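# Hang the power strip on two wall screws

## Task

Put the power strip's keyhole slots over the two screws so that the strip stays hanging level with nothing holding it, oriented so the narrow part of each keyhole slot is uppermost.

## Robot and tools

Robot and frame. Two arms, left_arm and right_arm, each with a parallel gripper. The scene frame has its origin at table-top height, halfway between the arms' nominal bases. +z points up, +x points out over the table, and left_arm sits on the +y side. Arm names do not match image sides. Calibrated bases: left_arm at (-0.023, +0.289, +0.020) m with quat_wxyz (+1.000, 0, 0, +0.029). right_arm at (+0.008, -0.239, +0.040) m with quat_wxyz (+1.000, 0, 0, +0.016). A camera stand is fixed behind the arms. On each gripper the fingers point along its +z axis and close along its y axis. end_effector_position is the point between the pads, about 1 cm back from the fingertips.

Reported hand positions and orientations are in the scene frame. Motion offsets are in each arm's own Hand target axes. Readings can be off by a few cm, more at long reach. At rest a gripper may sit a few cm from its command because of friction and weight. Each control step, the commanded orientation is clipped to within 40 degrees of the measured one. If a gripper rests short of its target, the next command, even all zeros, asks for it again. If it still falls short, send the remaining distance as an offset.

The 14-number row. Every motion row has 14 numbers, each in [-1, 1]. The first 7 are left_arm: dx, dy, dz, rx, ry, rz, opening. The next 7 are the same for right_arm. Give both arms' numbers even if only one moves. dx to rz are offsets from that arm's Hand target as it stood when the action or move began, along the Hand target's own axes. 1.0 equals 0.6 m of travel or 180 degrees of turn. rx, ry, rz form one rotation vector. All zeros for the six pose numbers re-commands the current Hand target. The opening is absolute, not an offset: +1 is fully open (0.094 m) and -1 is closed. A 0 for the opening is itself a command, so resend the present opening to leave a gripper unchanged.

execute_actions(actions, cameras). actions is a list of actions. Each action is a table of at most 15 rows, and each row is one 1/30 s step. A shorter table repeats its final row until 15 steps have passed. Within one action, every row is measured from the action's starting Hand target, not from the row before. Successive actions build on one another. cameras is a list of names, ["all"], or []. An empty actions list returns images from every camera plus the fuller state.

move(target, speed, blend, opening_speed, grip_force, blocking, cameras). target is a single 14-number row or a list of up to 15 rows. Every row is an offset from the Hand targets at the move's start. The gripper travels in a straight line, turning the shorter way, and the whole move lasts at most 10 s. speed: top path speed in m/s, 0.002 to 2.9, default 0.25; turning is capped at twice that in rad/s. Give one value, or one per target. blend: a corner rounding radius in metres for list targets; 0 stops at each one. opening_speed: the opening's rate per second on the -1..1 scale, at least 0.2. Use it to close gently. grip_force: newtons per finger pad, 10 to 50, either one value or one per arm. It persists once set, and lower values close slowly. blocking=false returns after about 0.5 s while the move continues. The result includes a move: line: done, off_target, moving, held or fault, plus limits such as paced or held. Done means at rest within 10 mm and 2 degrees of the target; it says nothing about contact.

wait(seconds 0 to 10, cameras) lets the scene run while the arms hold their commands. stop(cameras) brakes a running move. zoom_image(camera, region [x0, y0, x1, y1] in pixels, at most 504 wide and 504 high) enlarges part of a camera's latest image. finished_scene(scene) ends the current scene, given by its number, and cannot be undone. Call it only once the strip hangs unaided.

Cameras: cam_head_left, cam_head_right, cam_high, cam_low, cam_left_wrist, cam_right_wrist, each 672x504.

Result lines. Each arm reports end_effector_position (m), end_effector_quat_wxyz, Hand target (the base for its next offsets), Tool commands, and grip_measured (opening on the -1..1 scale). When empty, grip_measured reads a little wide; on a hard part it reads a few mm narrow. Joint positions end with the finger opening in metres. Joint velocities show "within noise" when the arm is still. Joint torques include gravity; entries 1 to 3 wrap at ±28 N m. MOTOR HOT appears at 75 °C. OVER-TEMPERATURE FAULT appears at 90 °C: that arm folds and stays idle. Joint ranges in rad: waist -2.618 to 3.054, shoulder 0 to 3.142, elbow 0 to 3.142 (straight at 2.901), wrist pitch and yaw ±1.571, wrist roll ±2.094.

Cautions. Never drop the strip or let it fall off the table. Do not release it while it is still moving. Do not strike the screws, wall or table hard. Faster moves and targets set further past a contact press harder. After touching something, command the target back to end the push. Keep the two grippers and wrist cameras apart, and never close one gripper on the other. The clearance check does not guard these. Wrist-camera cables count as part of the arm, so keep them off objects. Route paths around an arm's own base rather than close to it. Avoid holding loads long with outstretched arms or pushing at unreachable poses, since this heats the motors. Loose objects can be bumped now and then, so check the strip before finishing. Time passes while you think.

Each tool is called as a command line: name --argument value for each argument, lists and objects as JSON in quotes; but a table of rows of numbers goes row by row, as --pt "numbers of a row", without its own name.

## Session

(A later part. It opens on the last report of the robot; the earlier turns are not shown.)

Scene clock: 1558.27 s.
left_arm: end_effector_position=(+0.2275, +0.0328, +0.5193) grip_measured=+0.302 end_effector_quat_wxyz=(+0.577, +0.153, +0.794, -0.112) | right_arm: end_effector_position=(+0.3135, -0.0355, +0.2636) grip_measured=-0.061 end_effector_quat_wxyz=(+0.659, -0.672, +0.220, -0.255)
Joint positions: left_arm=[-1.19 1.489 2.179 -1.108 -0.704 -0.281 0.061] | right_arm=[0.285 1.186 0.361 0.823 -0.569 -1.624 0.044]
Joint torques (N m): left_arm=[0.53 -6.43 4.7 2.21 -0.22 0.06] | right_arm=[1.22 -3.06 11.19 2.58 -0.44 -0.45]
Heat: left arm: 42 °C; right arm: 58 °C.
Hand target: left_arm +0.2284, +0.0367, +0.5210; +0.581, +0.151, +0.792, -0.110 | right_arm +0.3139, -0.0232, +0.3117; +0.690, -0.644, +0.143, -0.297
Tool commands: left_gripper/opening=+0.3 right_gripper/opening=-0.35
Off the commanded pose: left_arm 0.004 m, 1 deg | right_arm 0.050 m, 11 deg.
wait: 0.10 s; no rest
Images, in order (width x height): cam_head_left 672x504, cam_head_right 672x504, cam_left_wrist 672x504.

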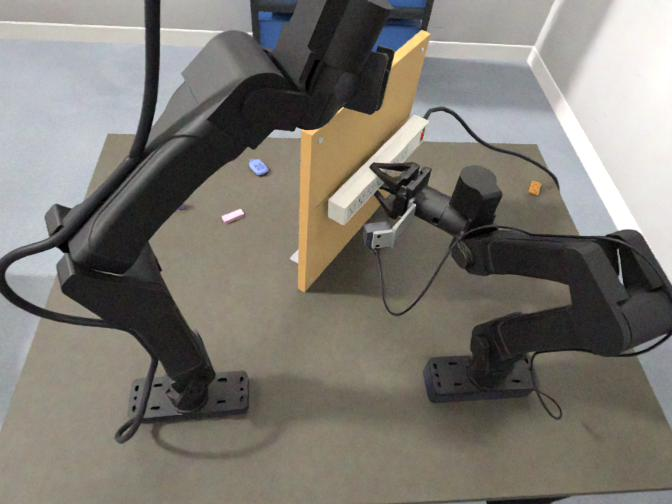

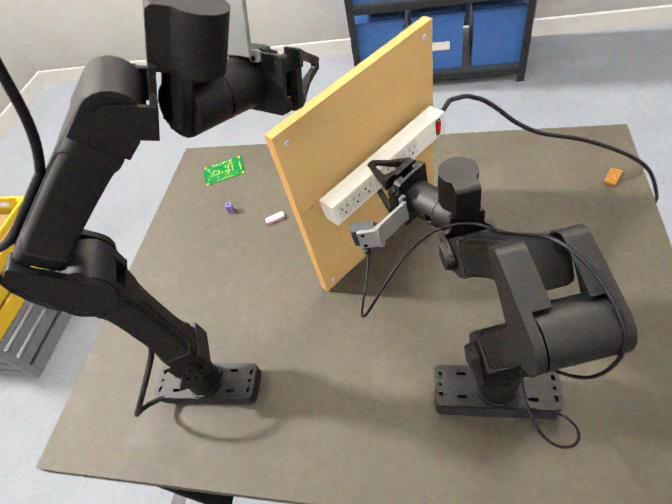

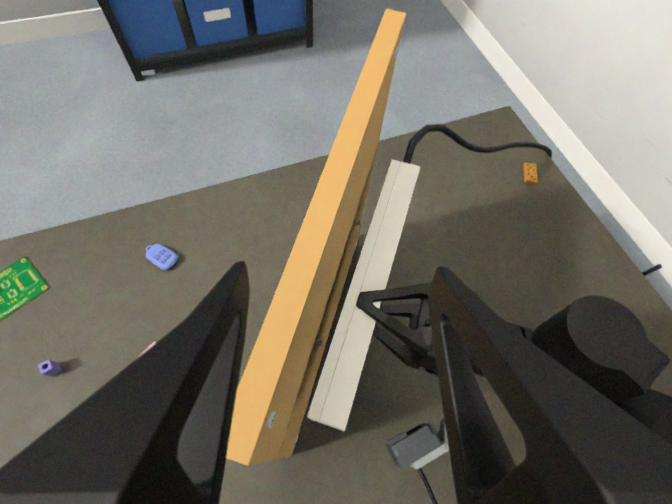

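move --target '[0,0,0,0,0,0,0.3,-0.0056,0.0077,0.0104,0,-0.0105,0.0065,-0.35]' --speed 0.05

wait --seconds 0.1 --cameras '["cam_left_wrist","cam_head_right","cam_head_left"]'

zoom_image --camera "cam_head_right" --region '[290, 170, 350, 230]'

zoom_image --camera "cam_head_right" --region '[390, 80, 450, 140]'

zoom_image --camera "cam_left_wrist" --region '[280, 140, 430, 440]'

Scene clock: 1582.60 s.
left_arm: end_effector_position=(+0.2275, +0.0328, +0.5193) grip_measured=+0.302 end_effector_quat_wxyz=(+0.577, +0.153, +0.794, -0.112) | right_arm: end_effector_position=(+0.3165, -0.0311, +0.2575) grip_measured=-0.061 end_effector_quat_wxyz=(+0.658, -0.678, +0.220, -0.243)
Joint positions: left_arm=[-1.19 1.489 2.179 -1.108 -0.704 -0.281 0.061] | right_arm=[0.289 1.225 0.373 0.832 -0.582 -1.622 0.044]
Joint torques (N m): left_arm=[0.53 -6.42 4.7 2.21 -0.23 0.06] | right_arm=[1.31 -2.89 11.14 2.77 -0.62 -0.34]
Heat: left arm: 42 °C; right arm: 62 °C.
Hand target: left_arm +0.2284, +0.0367, +0.5210; +0.581, +0.151, +0.792, -0.110 | right_arm +0.3159, -0.0161, +0.3074; +0.695, -0.647, +0.138, -0.279
Off the commanded pose: left_arm 0.004 m, 1 deg | right_arm 0.052 m, 12 deg.
move: off_target (right_arm)

Scene clock: 1582.70 s.
left_arm: end_effector_position=(+0.2275, +0.0328, +0.5193) grip_measured=+0.302 end_effector_quat_wxyz=(+0.577, +0.153, +0.794, -0.112) | right_arm: end_effector_position=(+0.3165, -0.0311, +0.2575) grip_measured=-0.061 end_effector_quat_wxyz=(+0.658, -0.678, +0.220, -0.243)
Joint positions: left_arm=[-1.19 1.489 2.179 -1.108 -0.704 -0.281 0.061] | right_arm=[0.289 1.225 0.373 0.832 -0.582 -1.622 0.044]
Joint torques (N m): left_arm=[0.51 -6.43 4.7 2.21 -0.23 0.06] | right_arm=[1.32 -2.86 11.21 2.76 -0.61 -0.32]
Heat: left arm: 42 °C; right arm: 62 °C.
Hand target: left_arm +0.2284, +0.0367, +0.5210; +0.581, +0.151, +0.792, -0.110 | right_arm +0.3159, -0.0161, +0.3074; +0.695, -0.647, +0.138, -0.279
Tool commands: left_gripper/opening=+0.3 right_gripper/opening=-0.35
Off the commanded pose: left_arm 0.004 m, 1 deg | right_arm 0.052 m, 12 deg.
wait: 0.10 s; no rest
Images, in order (width x height): cam_head_left 672x504, cam_head_right 672x504, cam_left_wrist 672x504.

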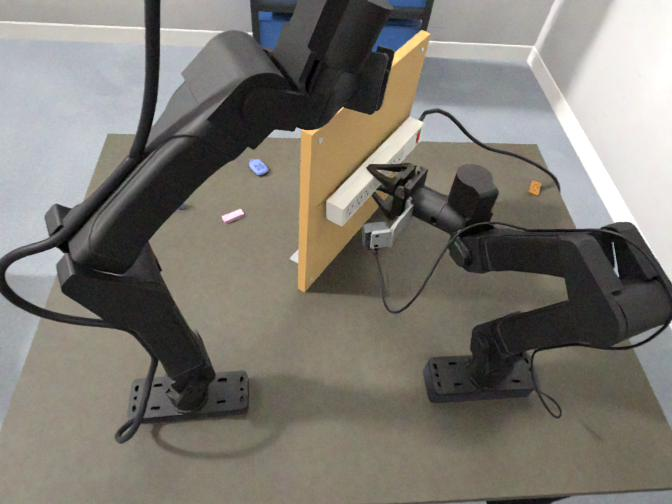

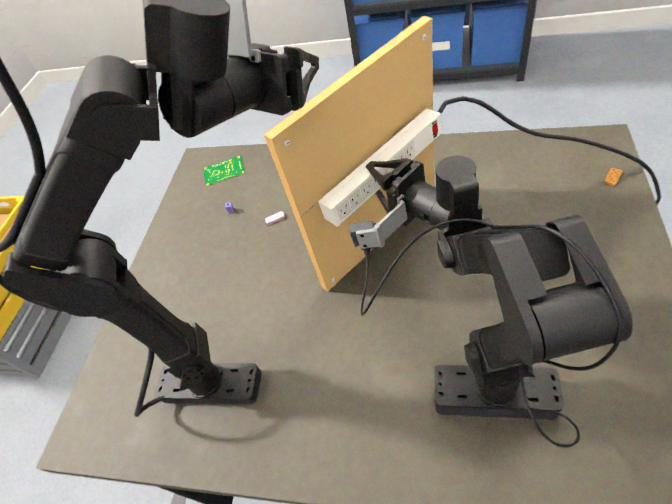

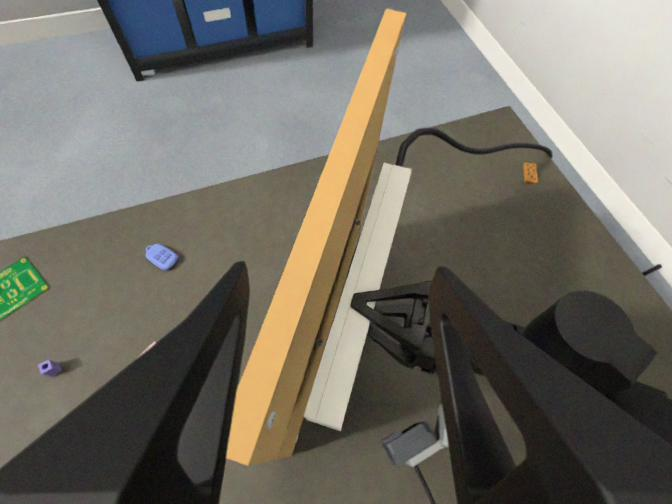

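Scaled by 8.400.

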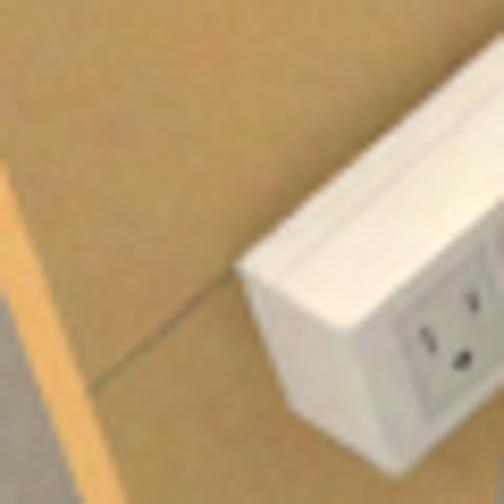

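Scaled by 8.400.

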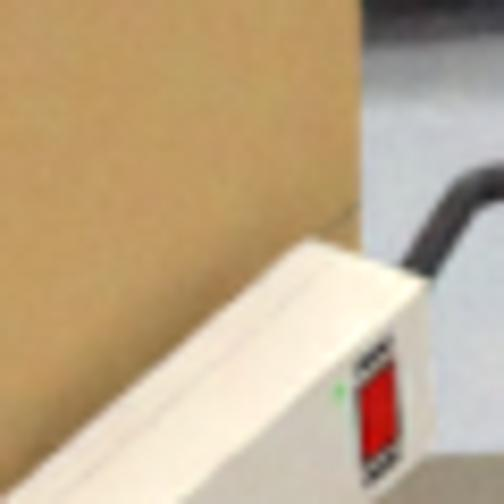

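Scaled by 1.680.

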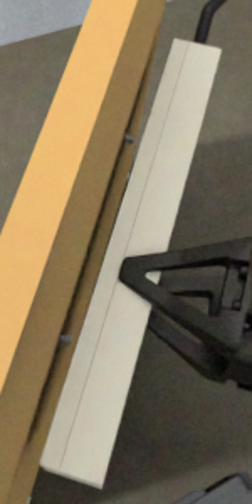

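move --target '[0,0,0,0,0,0,0.3,-0.0052,-0.0013,0.0115,0,-0.0025,0.001,-0.35]' --speed 0.05

wait --seconds 0.1 --cameras '["cam_left_wrist","cam_head_right","cam_head_left"]'

zoom_image --camera "cam_head_right" --region '[290, 170, 350, 230]'

zoom_image --camera "cam_head_right" --region '[390, 80, 450, 140]'

zoom_image --camera "cam_left_wrist" --region '[280, 140, 430, 440]'

Scene clock: 1593.83 s.
left_arm: end_effector_position=(+0.2275, +0.0328, +0.5193) grip_measured=+0.302 end_effector_quat_wxyz=(+0.577, +0.153, +0.794, -0.112) | right_arm: end_effector_position=(+0.3157, -0.0226, +0.2598) grip_measured=-0.061 end_effector_quat_wxyz=(+0.661, -0.680, +0.212, -0.237)
Joint positions: left_arm=[-1.19 1.489 2.179 -1.108 -0.704 -0.281 0.061] | right_arm=[0.313 1.242 0.391 0.834 -0.58 -1.621 0.044]
Joint torques (N m): left_arm=[0.53 -6.43 4.7 2.21 -0.23 0.06] | right_arm=[1.39 -2.93 11.25 2.7 -0.49 -0.33]
Heat: left arm: 42 °C; right arm: 61 °C.
Hand target: left_arm +0.2284, +0.0367, +0.5210; +0.581, +0.151, +0.792, -0.110 | right_arm +0.3171, -0.0088, +0.3084; +0.696, -0.648, +0.137, -0.276
Off the commanded pose: left_arm 0.004 m, 1 deg | right_arm 0.051 m, 11 deg.
move: off_target (right_arm)

Scene clock: 1593.93 s.
left_arm: end_effector_position=(+0.2275, +0.0328, +0.5193) grip_measured=+0.302 end_effector_quat_wxyz=(+0.577, +0.153, +0.794, -0.112) | right_arm: end_effector_position=(+0.3157, -0.0226, +0.2598) grip_measured=-0.061 end_effector_quat_wxyz=(+0.661, -0.680, +0.212, -0.237)
Joint positions: left_arm=[-1.19 1.489 2.179 -1.108 -0.704 -0.281 0.061] | right_arm=[0.313 1.242 0.391 0.834 -0.58 -1.621 0.044]
Joint torques (N m): left_arm=[0.54 -6.42 4.7 2.22 -0.23 0.06] | right_arm=[1.35 -2.84 11.25 2.72 -0.47 -0.33]
Heat: left arm: 42 °C; right arm: 61 °C.
Hand target: left_arm +0.2284, +0.0367, +0.5210; +0.581, +0.151, +0.792, -0.110 | right_arm +0.3170, -0.0087, +0.3084; +0.696, -0.648, +0.137, -0.276
Tool commands: left_gripper/opening=+0.3 right_gripper/opening=-0.35
Off the commanded pose: left_arm 0.004 m, 1 deg | right_arm 0.051 m, 11 deg.
wait: 0.10 s; no rest
Images, in order (width x height): cam_head_left 672x504, cam_head_right 672x504, cam_left_wrist 672x504.

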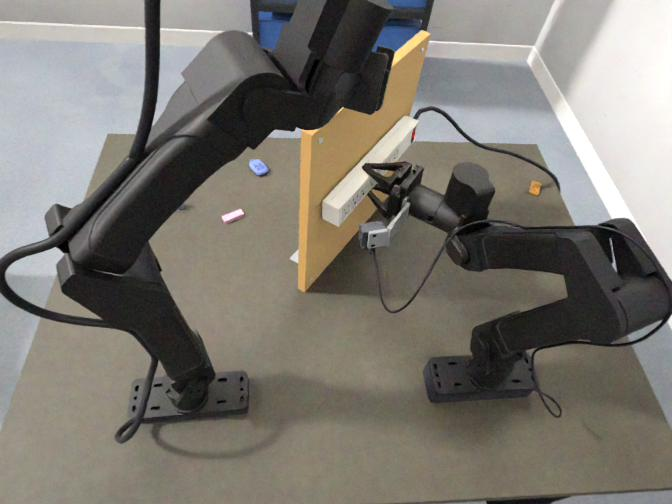

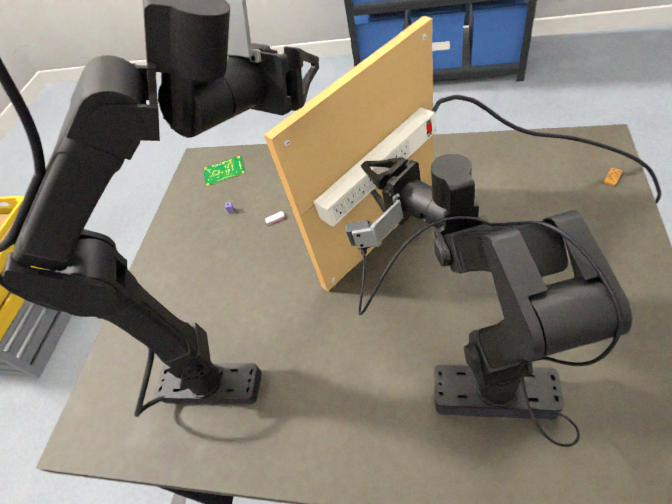

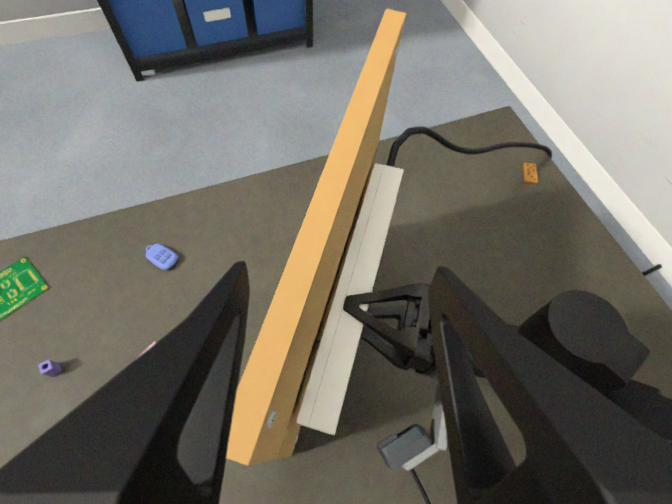

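Scaled by 8.400.

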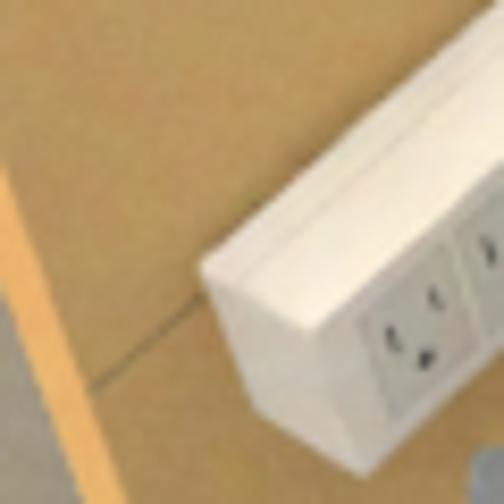

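Scaled by 8.400.

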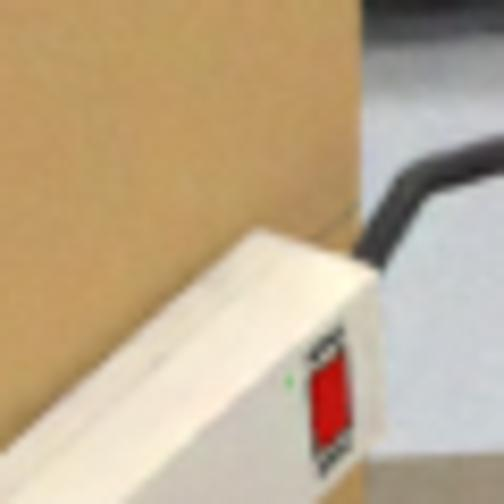

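Scaled by 1.680.

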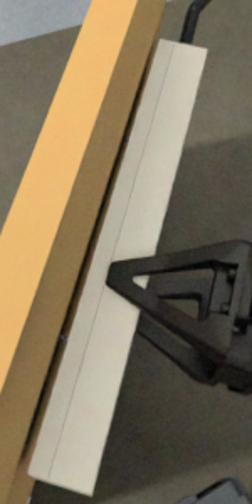

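move --pt "0 0 0 0 0 0 0.3 0.0053 -0.0059 -0.0129 0 0 0.005 -0.35" --pt "0 0 0 0 0 0 0.3 0.0058 -0.0033 0.0069 0 0 0.005 -0.35" --speed 0.05

wait --seconds 0.1 --cameras '["cam_left_wrist","cam_head_right","cam_head_left"]'

zoom_image --camera "cam_head_right" --region '[290, 170, 350, 230]'

zoom_image --camera "cam_head_right" --region '[390, 80, 450, 140]'

zoom_image --camera "cam_left_wrist" --region '[280, 140, 430, 440]'

Scene clock: 1608.17 s.
left_arm: end_effector_position=(+0.2275, +0.0328, +0.5193) grip_measured=+0.302 end_effector_quat_wxyz=(+0.577, +0.153, +0.794, -0.112) | right_arm: end_effector_position=(+0.3176, -0.0227, +0.2618) grip_measured=-0.061 end_effector_quat_wxyz=(+0.664, -0.678, +0.215, -0.231)
Joint positions: left_arm=[-1.19 1.489 2.179 -1.108 -0.704 -0.281 0.061] | right_arm=[0.306 1.247 0.401 0.832 -0.592 -1.608 0.044]
Joint torques (N m): left_arm=[0.51 -6.42 4.7 2.21 -0.23 0.06] | right_arm=[1.7 -2.45 12.05 2.67 -0.37 -0.31]
Heat: left arm: 42 °C; right arm: 61 °C.
Hand target: left_arm +0.2284, +0.0367, +0.5210; +0.581, +0.151, +0.792, -0.110 | right_arm +0.3218, -0.0073, +0.3113; +0.698, -0.647, +0.142, -0.270
Off the commanded pose: left_arm 0.004 m, 1 deg | right_arm 0.052 m, 11 deg.
move: off_target (right_arm)

Scene clock: 1608.27 s.
left_arm: end_effector_position=(+0.2275, +0.0328, +0.5193) grip_measured=+0.302 end_effector_quat_wxyz=(+0.577, +0.153, +0.794, -0.112) | right_arm: end_effector_position=(+0.3176, -0.0227, +0.2618) grip_measured=-0.061 end_effector_quat_wxyz=(+0.664, -0.678, +0.215, -0.231)
Joint positions: left_arm=[-1.19 1.489 2.179 -1.108 -0.704 -0.281 0.061] | right_arm=[0.306 1.247 0.401 0.832 -0.592 -1.608 0.044]
Joint torques (N m): left_arm=[0.53 -6.43 4.7 2.21 -0.22 0.06] | right_arm=[1.7 -2.47 12.08 2.68 -0.33 -0.31]
Heat: left arm: 42 °C; right arm: 61 °C.
Hand target: left_arm +0.2284, +0.0367, +0.5210; +0.581, +0.151, +0.792, -0.110 | right_arm +0.3218, -0.0073, +0.3113; +0.698, -0.647, +0.142, -0.270
Tool commands: left_gripper/opening=+0.3 right_gripper/opening=-0.35
Off the commanded pose: left_arm 0.004 m, 1 deg | right_arm 0.052 m, 11 deg.
wait: 0.10 s; no rest
Images, in order (width x height): cam_head_left 672x504, cam_head_right 672x504, cam_left_wrist 672x504.

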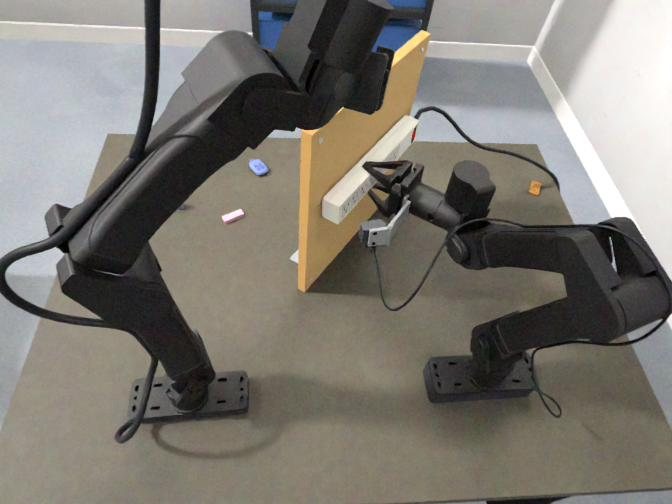

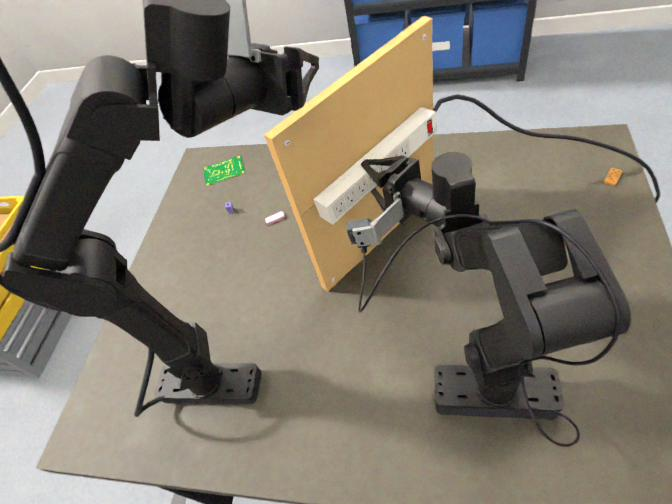

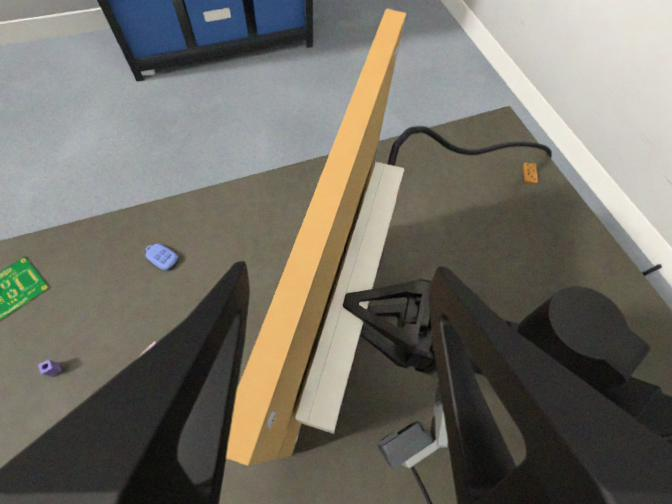

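Scaled by 8.400.

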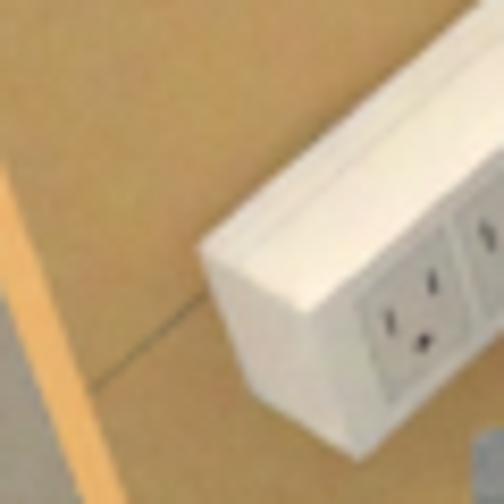

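Scaled by 8.400.

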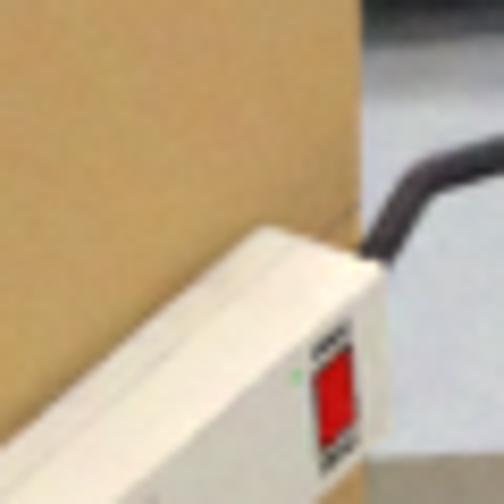

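Scaled by 1.680.

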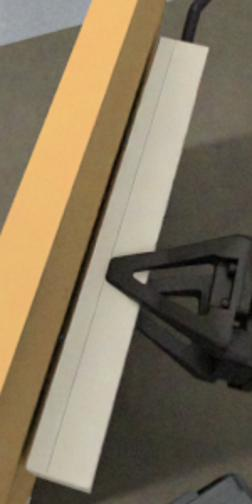

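move --target '[0,0,0,0,0,0,0.3,0.0040,-0.0019,0.0071,0,0,0,-0.35]' --speed 0.05

move --target '[0,0,0,0,0,0,0.3,0.0025,-0.0030,0.0005,0,0,0,-0.35]' --speed 0.05

Scene clock: 1616.97 s.
left_arm: end_effector_position=(+0.2275, +0.0328, +0.5193) grip_measured=+0.302 end_effector_quat_wxyz=(+0.577, +0.153, +0.794, -0.112) | right_arm: end_effector_position=(+0.3176, -0.0227, +0.2617) grip_measured=-0.061 end_effector_quat_wxyz=(+0.664, -0.678, +0.214, -0.231)
Joint positions: left_arm=[-1.19 1.489 2.179 -1.108 -0.704 -0.281 0.061] | right_arm=[0.306 1.249 0.401 0.833 -0.592 -1.608 0.044]
Joint torques (N m): left_arm=[0.53 -6.42 4.71 2.21 -0.22 0.06] | right_arm=[1.81 -1.72 13.33 2.61 -0.34 -0.32]
Heat: left arm: 42 °C; right arm: 61 °C.
Hand target: left_arm +0.2284, +0.0367, +0.5210; +0.581, +0.151, +0.792, -0.110 | right_arm +0.3258, -0.0051, +0.3134; +0.698, -0.647, +0.142, -0.270
Off the commanded pose: left_arm 0.004 m, 1 deg | right_arm 0.055 m, 11 deg.
move: off_target (right_arm)

Scene clock: 1617.67 s.
left_arm: end_effector_position=(+0.2275, +0.0328, +0.5193) grip_measured=+0.302 end_effector_quat_wxyz=(+0.577, +0.153, +0.794, -0.112) | right_arm: end_effector_position=(+0.3177, -0.0226, +0.2619) grip_measured=-0.061 end_effector_quat_wxyz=(+0.664, -0.678, +0.214, -0.231)
Joint positions: left_arm=[-1.19 1.489 2.179 -1.108 -0.704 -0.281 0.061] | right_arm=[0.306 1.249 0.402 0.833 -0.592 -1.608 0.044]
Joint torques (N m): left_arm=[0.51 -6.43 4.7 2.22 -0.22 0.06] | right_arm=[1.43 -1.95 13.82 2.53 -0.37 -0.29]
Heat: left arm: 42 °C; right arm: 61 °C.
Hand target: left_arm +0.2284, +0.0367, +0.5210; +0.581, +0.151, +0.792, -0.110 | right_arm +0.3269, -0.0058, +0.3156; +0.698, -0.647, +0.142, -0.270
Off the commanded pose: left_arm 0.004 m, 1 deg | right_arm 0.057 m, 11 deg.
move: off_target (right_arm)

move --target '[0,0,0,0,0,0,0.3,0,-0.0023,-0.0165,0,0,0,-0.35]' --speed 0.03

Scene clock: 1622.37 s.
left_arm: end_effector_position=(+0.2275, +0.0328, +0.5193) grip_measured=+0.302 end_effector_quat_wxyz=(+0.577, +0.153, +0.794, -0.112) | right_arm: end_effector_position=(+0.3175, -0.0229, +0.2618) grip_measured=-0.061 end_effector_quat_wxyz=(+0.664, -0.679, +0.213, -0.228)
Joint positions: left_arm=[-1.19 1.489 2.179 -1.108 -0.704 -0.281 0.061] | right_arm=[0.3 1.249 0.405 0.826 -0.605 -1.608 0.044]
Joint torques (N m): left_arm=[0.54 -6.43 4.7 2.21 -0.23 0.06] | right_arm=[0.21 -4.26 11.99 2.47 -0.49 -0.28]
Heat: left arm: 42 °C; right arm: 61 °C.
Hand target: left_arm +0.2284, +0.0367, +0.5210; +0.581, +0.151, +0.792, -0.110 | right_arm +0.3211, -0.0139, +0.3156; +0.698, -0.647, +0.142, -0.270
Off the commanded pose: left_arm 0.004 m, 1 deg | right_arm 0.055 m, 11 deg.
move: off_target (right_arm)

move --target '[0,0,0,0,0,0,0.3,0.001,-0.0065,-0.001,0,0,0,-0.35]' --speed 0.03

Scene clock: 1626.20 s.
left_arm: end_effector_position=(+0.2275, +0.0328, +0.5193) grip_measured=+0.302 end_effector_quat_wxyz=(+0.577, +0.153, +0.794, -0.112) | right_arm: end_effector_position=(+0.3177, -0.0229, +0.2618) grip_measured=-0.061 end_effector_quat_wxyz=(+0.663, -0.681, +0.212, -0.225)
Joint positions: left_arm=[-1.19 1.489 2.179 -1.108 -0.704 -0.281 0.061] | right_arm=[0.296 1.249 0.41 0.816 -0.614 -1.61 0.044]
Joint torques (N m): left_arm=[0.53 -6.42 4.7 2.21 -0.22 0.06] | right_arm=[0.25 -5.42 12.23 2.44 -0.42 -0.23]
Heat: left arm: 42 °C; right arm: 63 °C.
Hand target: left_arm +0.2284, +0.0367, +0.5210; +0.581, +0.151, +0.792, -0.110 | right_arm +0.3206, -0.0149, +0.3195; +0.698, -0.647, +0.142, -0.270
Off the commanded pose: left_arm 0.004 m, 1 deg | right_arm 0.058 m, 11 deg.
move: off_target (right_arm)

move --target '[0,0,0,0,0,0,0.3,0.001,-0.0065,-0.001,0.004,0,0,-0.35]' --speed 0.03 --cameras '["cam_left_wrist","cam_head_right"]'

zoom_image --camera "cam_left_wrist" --region '[280, 140, 430, 440]'

zoom_image --camera "cam_head_right" --region '[290, 170, 350, 230]'

zoom_image --camera "cam_head_right" --region '[390, 80, 450, 140]'

Scene clock: 1630.93 s.
left_arm: end_effector_position=(+0.2275, +0.0328, +0.5193) grip_measured=+0.302 end_effector_quat_wxyz=(+0.577, +0.153, +0.794, -0.112) | right_arm: end_effector_position=(+0.3178, -0.0230, +0.2629) grip_measured=-0.061 end_effector_quat_wxyz=(+0.664, -0.681, +0.214, -0.224)
Joint positions: left_arm=[-1.19 1.489 2.179 -1.108 -0.704 -0.281 0.061] | right_arm=[0.296 1.244 0.413 0.809 -0.613 -1.604 0.044]
Joint torques (N m): left_arm=[0.53 -6.42 4.71 2.21 -0.22 0.06] | right_arm=[0.08 -5.46 11.96 2.61 -0.47 -0.22]
Heat: left arm: 42 °C; right arm: 65 °C.
Hand target: left_arm +0.2284, +0.0367, +0.5210; +0.581, +0.151, +0.792, -0.110 | right_arm +0.3200, -0.0157, +0.3234; +0.702, -0.643, +0.140, -0.271
Off the commanded pose: left_arm 0.004 m, 1 deg | right_arm 0.061 m, 12 deg.
move: off_target (right_arm)
Images, in order (width x height): cam_head_right 672x504, cam_left_wrist 672x504.

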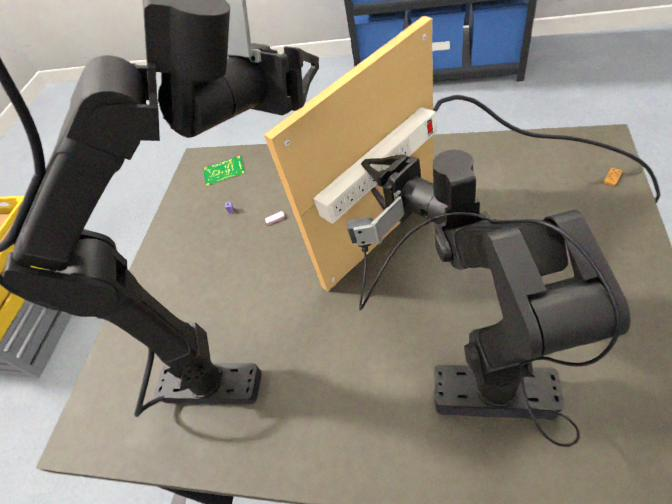

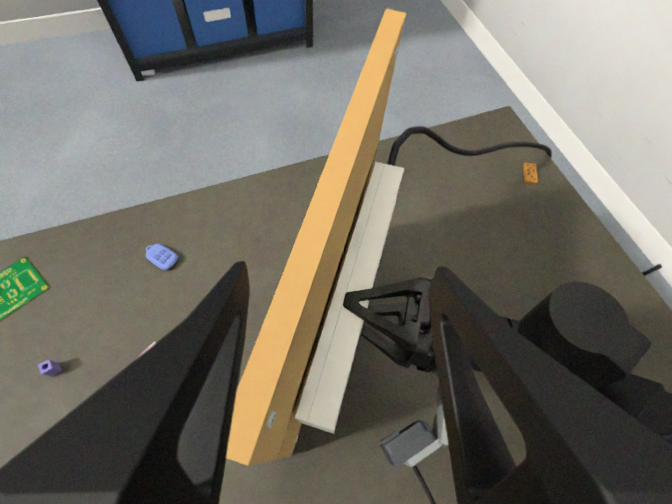

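Scaled by 1.680.

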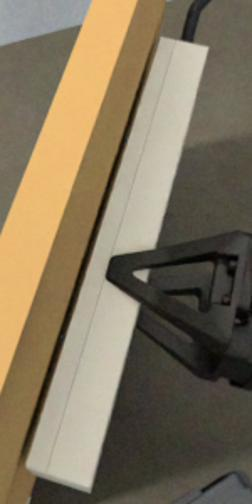

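Scaled by 8.400.

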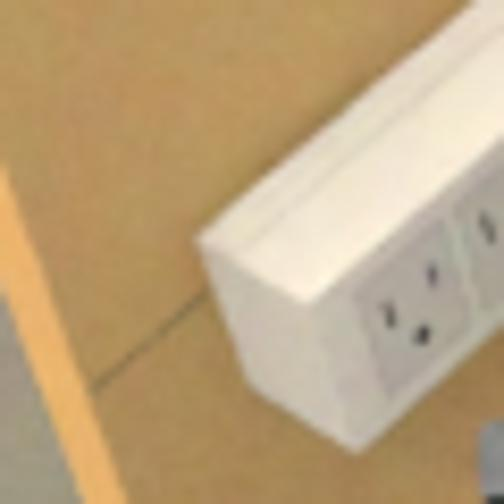

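Scaled by 8.400.

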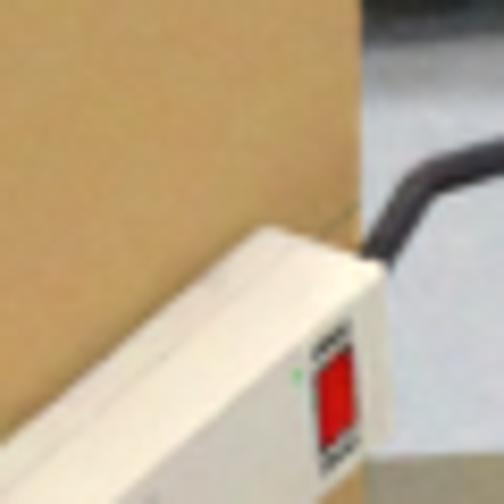

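move --pt "0 0 0 0 0 0 0.3 -0.0008 0.0164 -0.0159 0 0 -0.003 -0.35" --pt "0 0 0 0 0 0 0.3 0.0001 0.0195 0.0055 0 0 -0.003 -0.35" --speed 0.05 --cameras '["cam_left_wrist","cam_head_right"]'

zoom_image --camera "cam_left_wrist" --region '[280, 140, 430, 440]'

zoom_image --camera "cam_head_right" --region '[290, 170, 350, 230]'

zoom_image --camera "cam_head_right" --region '[390, 80, 450, 140]'

Scene clock: 1645.93 s.
left_arm: end_effector_position=(+0.2275, +0.0328, +0.5193) grip_measured=+0.302 end_effector_quat_wxyz=(+0.577, +0.153, +0.794, -0.112) | right_arm: end_effector_position=(+0.3212, -0.0254, +0.2680) grip_measured=-0.061 end_effector_quat_wxyz=(+0.671, -0.673, +0.206, -0.234)
Joint positions: left_arm=[-1.19 1.489 2.179 -1.108 -0.704 -0.281 0.061] | right_arm=[0.282 1.264 0.413 0.863 -0.624 -1.602 0.044]
Joint torques (N m): left_arm=[0.53 -6.43 4.71 2.22 -0.22 0.06] | right_arm=[1.61 -2.41 11.11 2.68 -0.28 -0.31]
Heat: left arm: 42 °C; right arm: 62 °C.
Hand target: left_arm +0.2284, +0.0367, +0.5210; +0.581, +0.151, +0.792, -0.110 | right_arm +0.3241, -0.0127, +0.3123; +0.701, -0.644, +0.137, -0.274
Off the commanded pose: left_arm 0.004 m, 1 deg | right_arm 0.046 m, 10 deg.
move: off_target (right_arm)
Images, in order (width x height): cam_head_right 672x504, cam_left_wrist 672x504.

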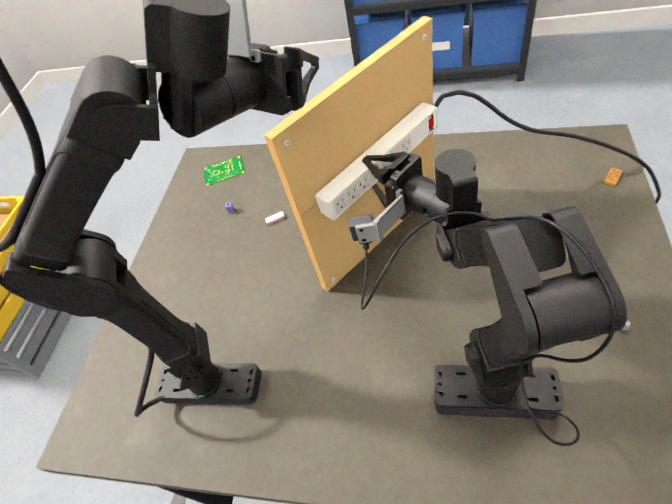

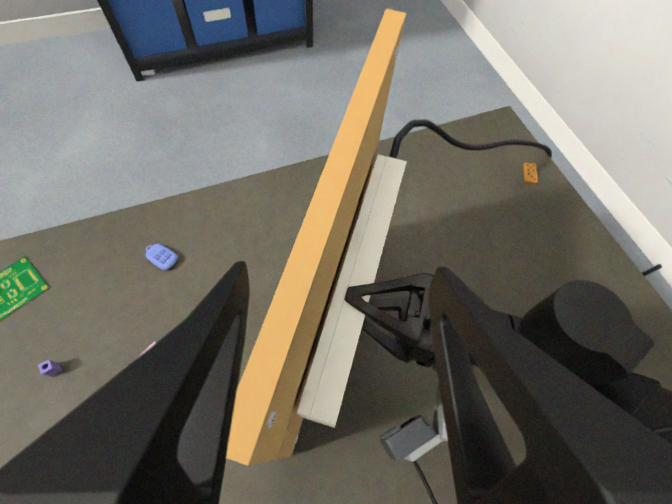

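Scaled by 1.680.

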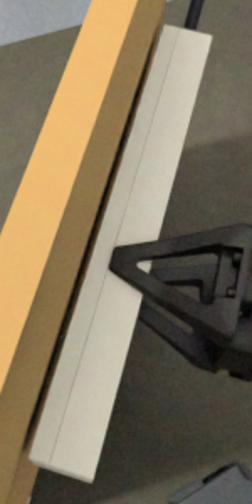

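Scaled by 8.400.

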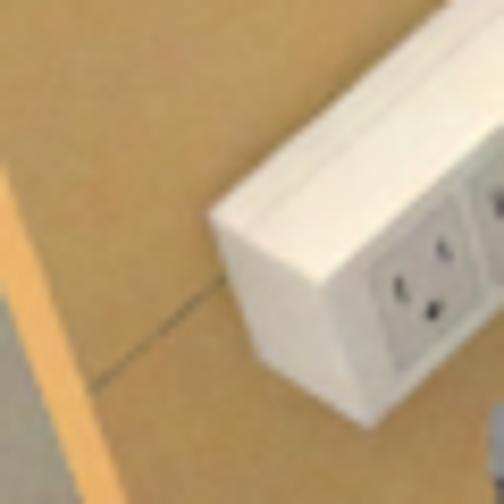

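Scaled by 8.400.

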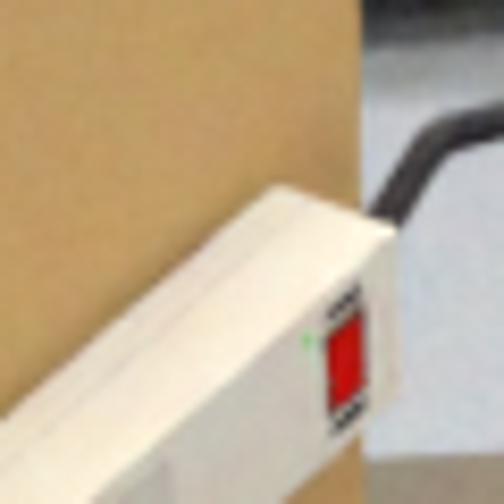

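move --pt "0 0 0 0 0 0 0.3 -0.0195 0.0549 -0.0491 -0.004 0 0.003 -0.35" --pt "0 0 0 0 0 0 0.3 -0.0109 -0.0006 -0.0415 -0.004 0 0.003 -0.35" --speed 0.06

Scene clock: 1675.03 s.
left_arm: end_effector_position=(+0.2275, +0.0328, +0.5193) grip_measured=+0.302 end_effector_quat_wxyz=(+0.577, +0.153, +0.794, -0.112) | right_arm: end_effector_position=(+0.3057, -0.0330, +0.2571) grip_measured=-0.061 end_effector_quat_wxyz=(+0.669, -0.678, +0.208, -0.223)
Joint positions: left_arm=[-1.19 1.489 2.179 -1.108 -0.704 -0.281 0.061] | right_arm=[0.261 1.205 0.347 0.85 -0.659 -1.6 0.044]
Joint torques (N m): left_arm=[0.53 -6.43 4.68 2.21 -0.22 0.06] | right_arm=[-0.17 -6.06 10.5 2.39 -0.37 -0.26]
Heat: left arm: 43 °C; right arm: 62 °C.
Hand target: left_arm +0.2284, +0.0367, +0.5210; +0.581, +0.151, +0.792, -0.110 | right_arm +0.3052, -0.0296, +0.3083; +0.698, -0.647, +0.142, -0.270
Off the commanded pose: left_arm 0.004 m, 1 deg | right_arm 0.051 m, 11 deg.
move: off_target (right_arm)

move --target '[0,0,0,0,0,0,0.3,0.0058,0.0065,0.0291,0,0.006,0,-0.35]' --speed 0.05

Scene clock: 1680.63 s.
left_arm: end_effector_position=(+0.2275, +0.0328, +0.5193) grip_measured=+0.302 end_effector_quat_wxyz=(+0.577, +0.153, +0.794, -0.112) | right_arm: end_effector_position=(+0.3154, -0.0274, +0.2620) grip_measured=-0.061 end_effector_quat_wxyz=(+0.667, -0.674, +0.216, -0.234)
Joint positions: left_arm=[-1.19 1.489 2.179 -1.108 -0.704 -0.281 0.061] | right_arm=[0.292 1.235 0.381 0.853 -0.599 -1.6 0.044]
Joint torques (N m): left_arm=[0.53 -6.43 4.7 2.21 -0.23 0.06] | right_arm=[1.09 -2.95 10.88 2.63 -0.29 -0.33]
Heat: left arm: 43 °C; right arm: 61 °C.
Hand target: left_arm +0.2284, +0.0367, +0.5210; +0.581, +0.151, +0.792, -0.110 | right_arm +0.3183, -0.0170, +0.3070; +0.697, -0.645, +0.148, -0.276
Off the commanded pose: left_arm 0.004 m, 1 deg | right_arm 0.046 m, 10 deg.
move: off_target (right_arm)

move --target '[0,0,0,0,0,0,0.3,-0.0015,0.0048,0.0113,0,0.002,0,-0.35]' --speed 0.04 --cameras '["cam_left_wrist","cam_head_right"]'

zoom_image --camera "cam_left_wrist" --region '[280, 140, 430, 440]'

zoom_image --camera "cam_head_right" --region '[290, 170, 350, 230]'

zoom_image --camera "cam_head_right" --region '[390, 80, 450, 140]'

Scene clock: 1686.30 s.
left_arm: end_effector_position=(+0.2275, +0.0328, +0.5193) grip_measured=+0.302 end_effector_quat_wxyz=(+0.577, +0.153, +0.794, -0.112) | right_arm: end_effector_position=(+0.3170, -0.0231, +0.2579) grip_measured=-0.061 end_effector_quat_wxyz=(+0.664, -0.675, +0.219, -0.233)
Joint positions: left_arm=[-1.19 1.489 2.179 -1.108 -0.704 -0.281 0.061] | right_arm=[0.312 1.257 0.383 0.864 -0.575 -1.6 0.044]
Joint torques (N m): left_arm=[0.51 -6.42 4.7 2.21 -0.22 0.06] | right_arm=[1.33 -2.66 11.19 2.7 -0.21 -0.36]
Heat: left arm: 43 °C; right arm: 62 °C.
Hand target: left_arm +0.2284, +0.0367, +0.5210; +0.581, +0.151, +0.792, -0.110 | right_arm +0.3220, -0.0110, +0.3050; +0.697, -0.644, +0.151, -0.278
Off the commanded pose: left_arm 0.004 m, 1 deg | right_arm 0.049 m, 11 deg.
move: off_target (right_arm)
Images, in order (width x height): cam_head_right 672x504, cam_left_wrist 672x504.

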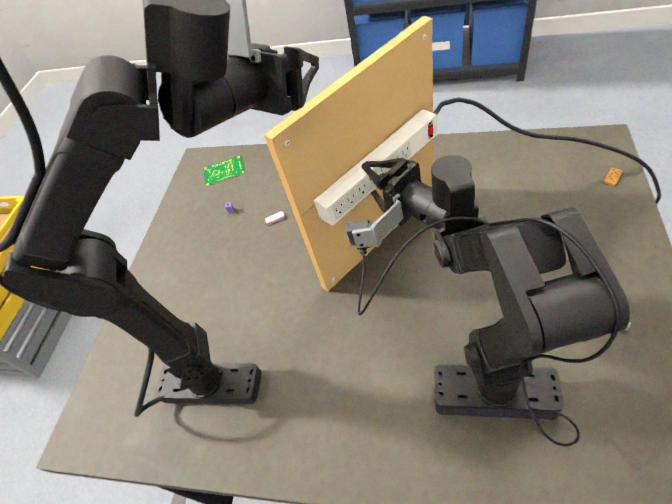

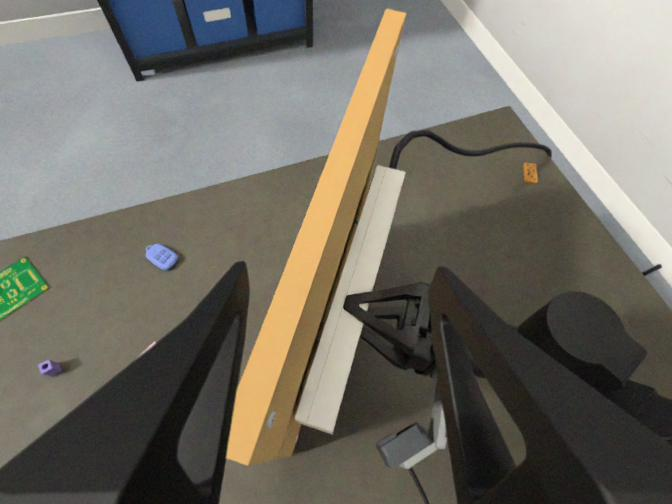

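Scaled by 1.680.

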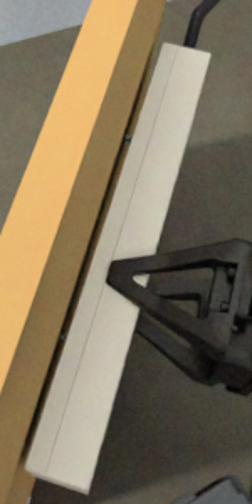

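Scaled by 8.400.

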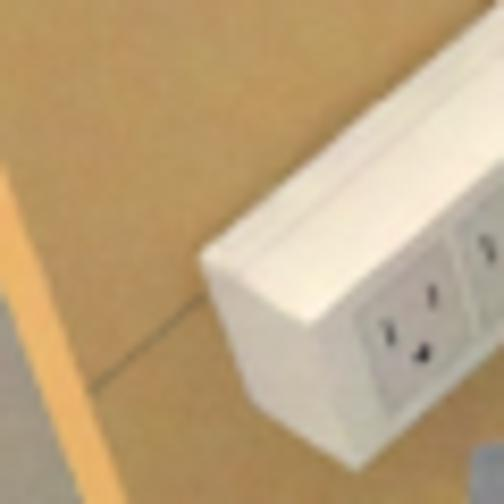

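Scaled by 8.400.

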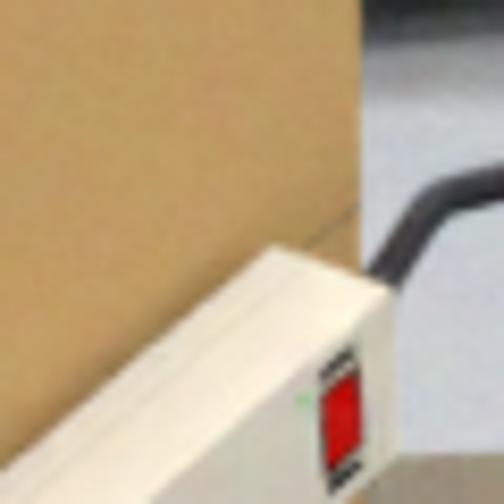

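zoom_image --camera "cam_left_wrist" --region '[345, 145, 420, 235]'

zoom_image --camera "cam_left_wrist" --region '[270, 320, 360, 440]'

Scaled by 5.600.

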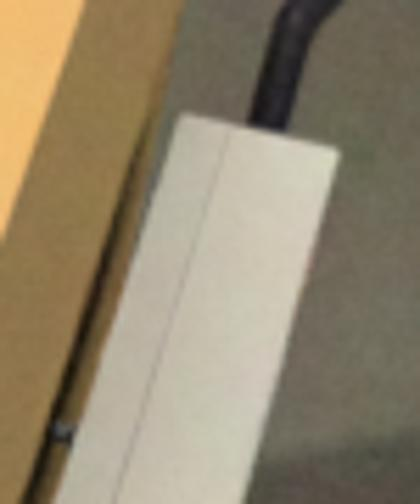

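Scaled by 4.200.

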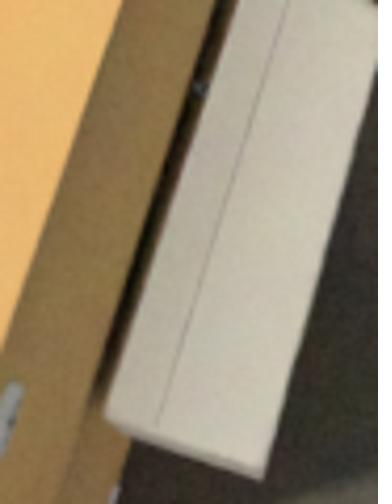

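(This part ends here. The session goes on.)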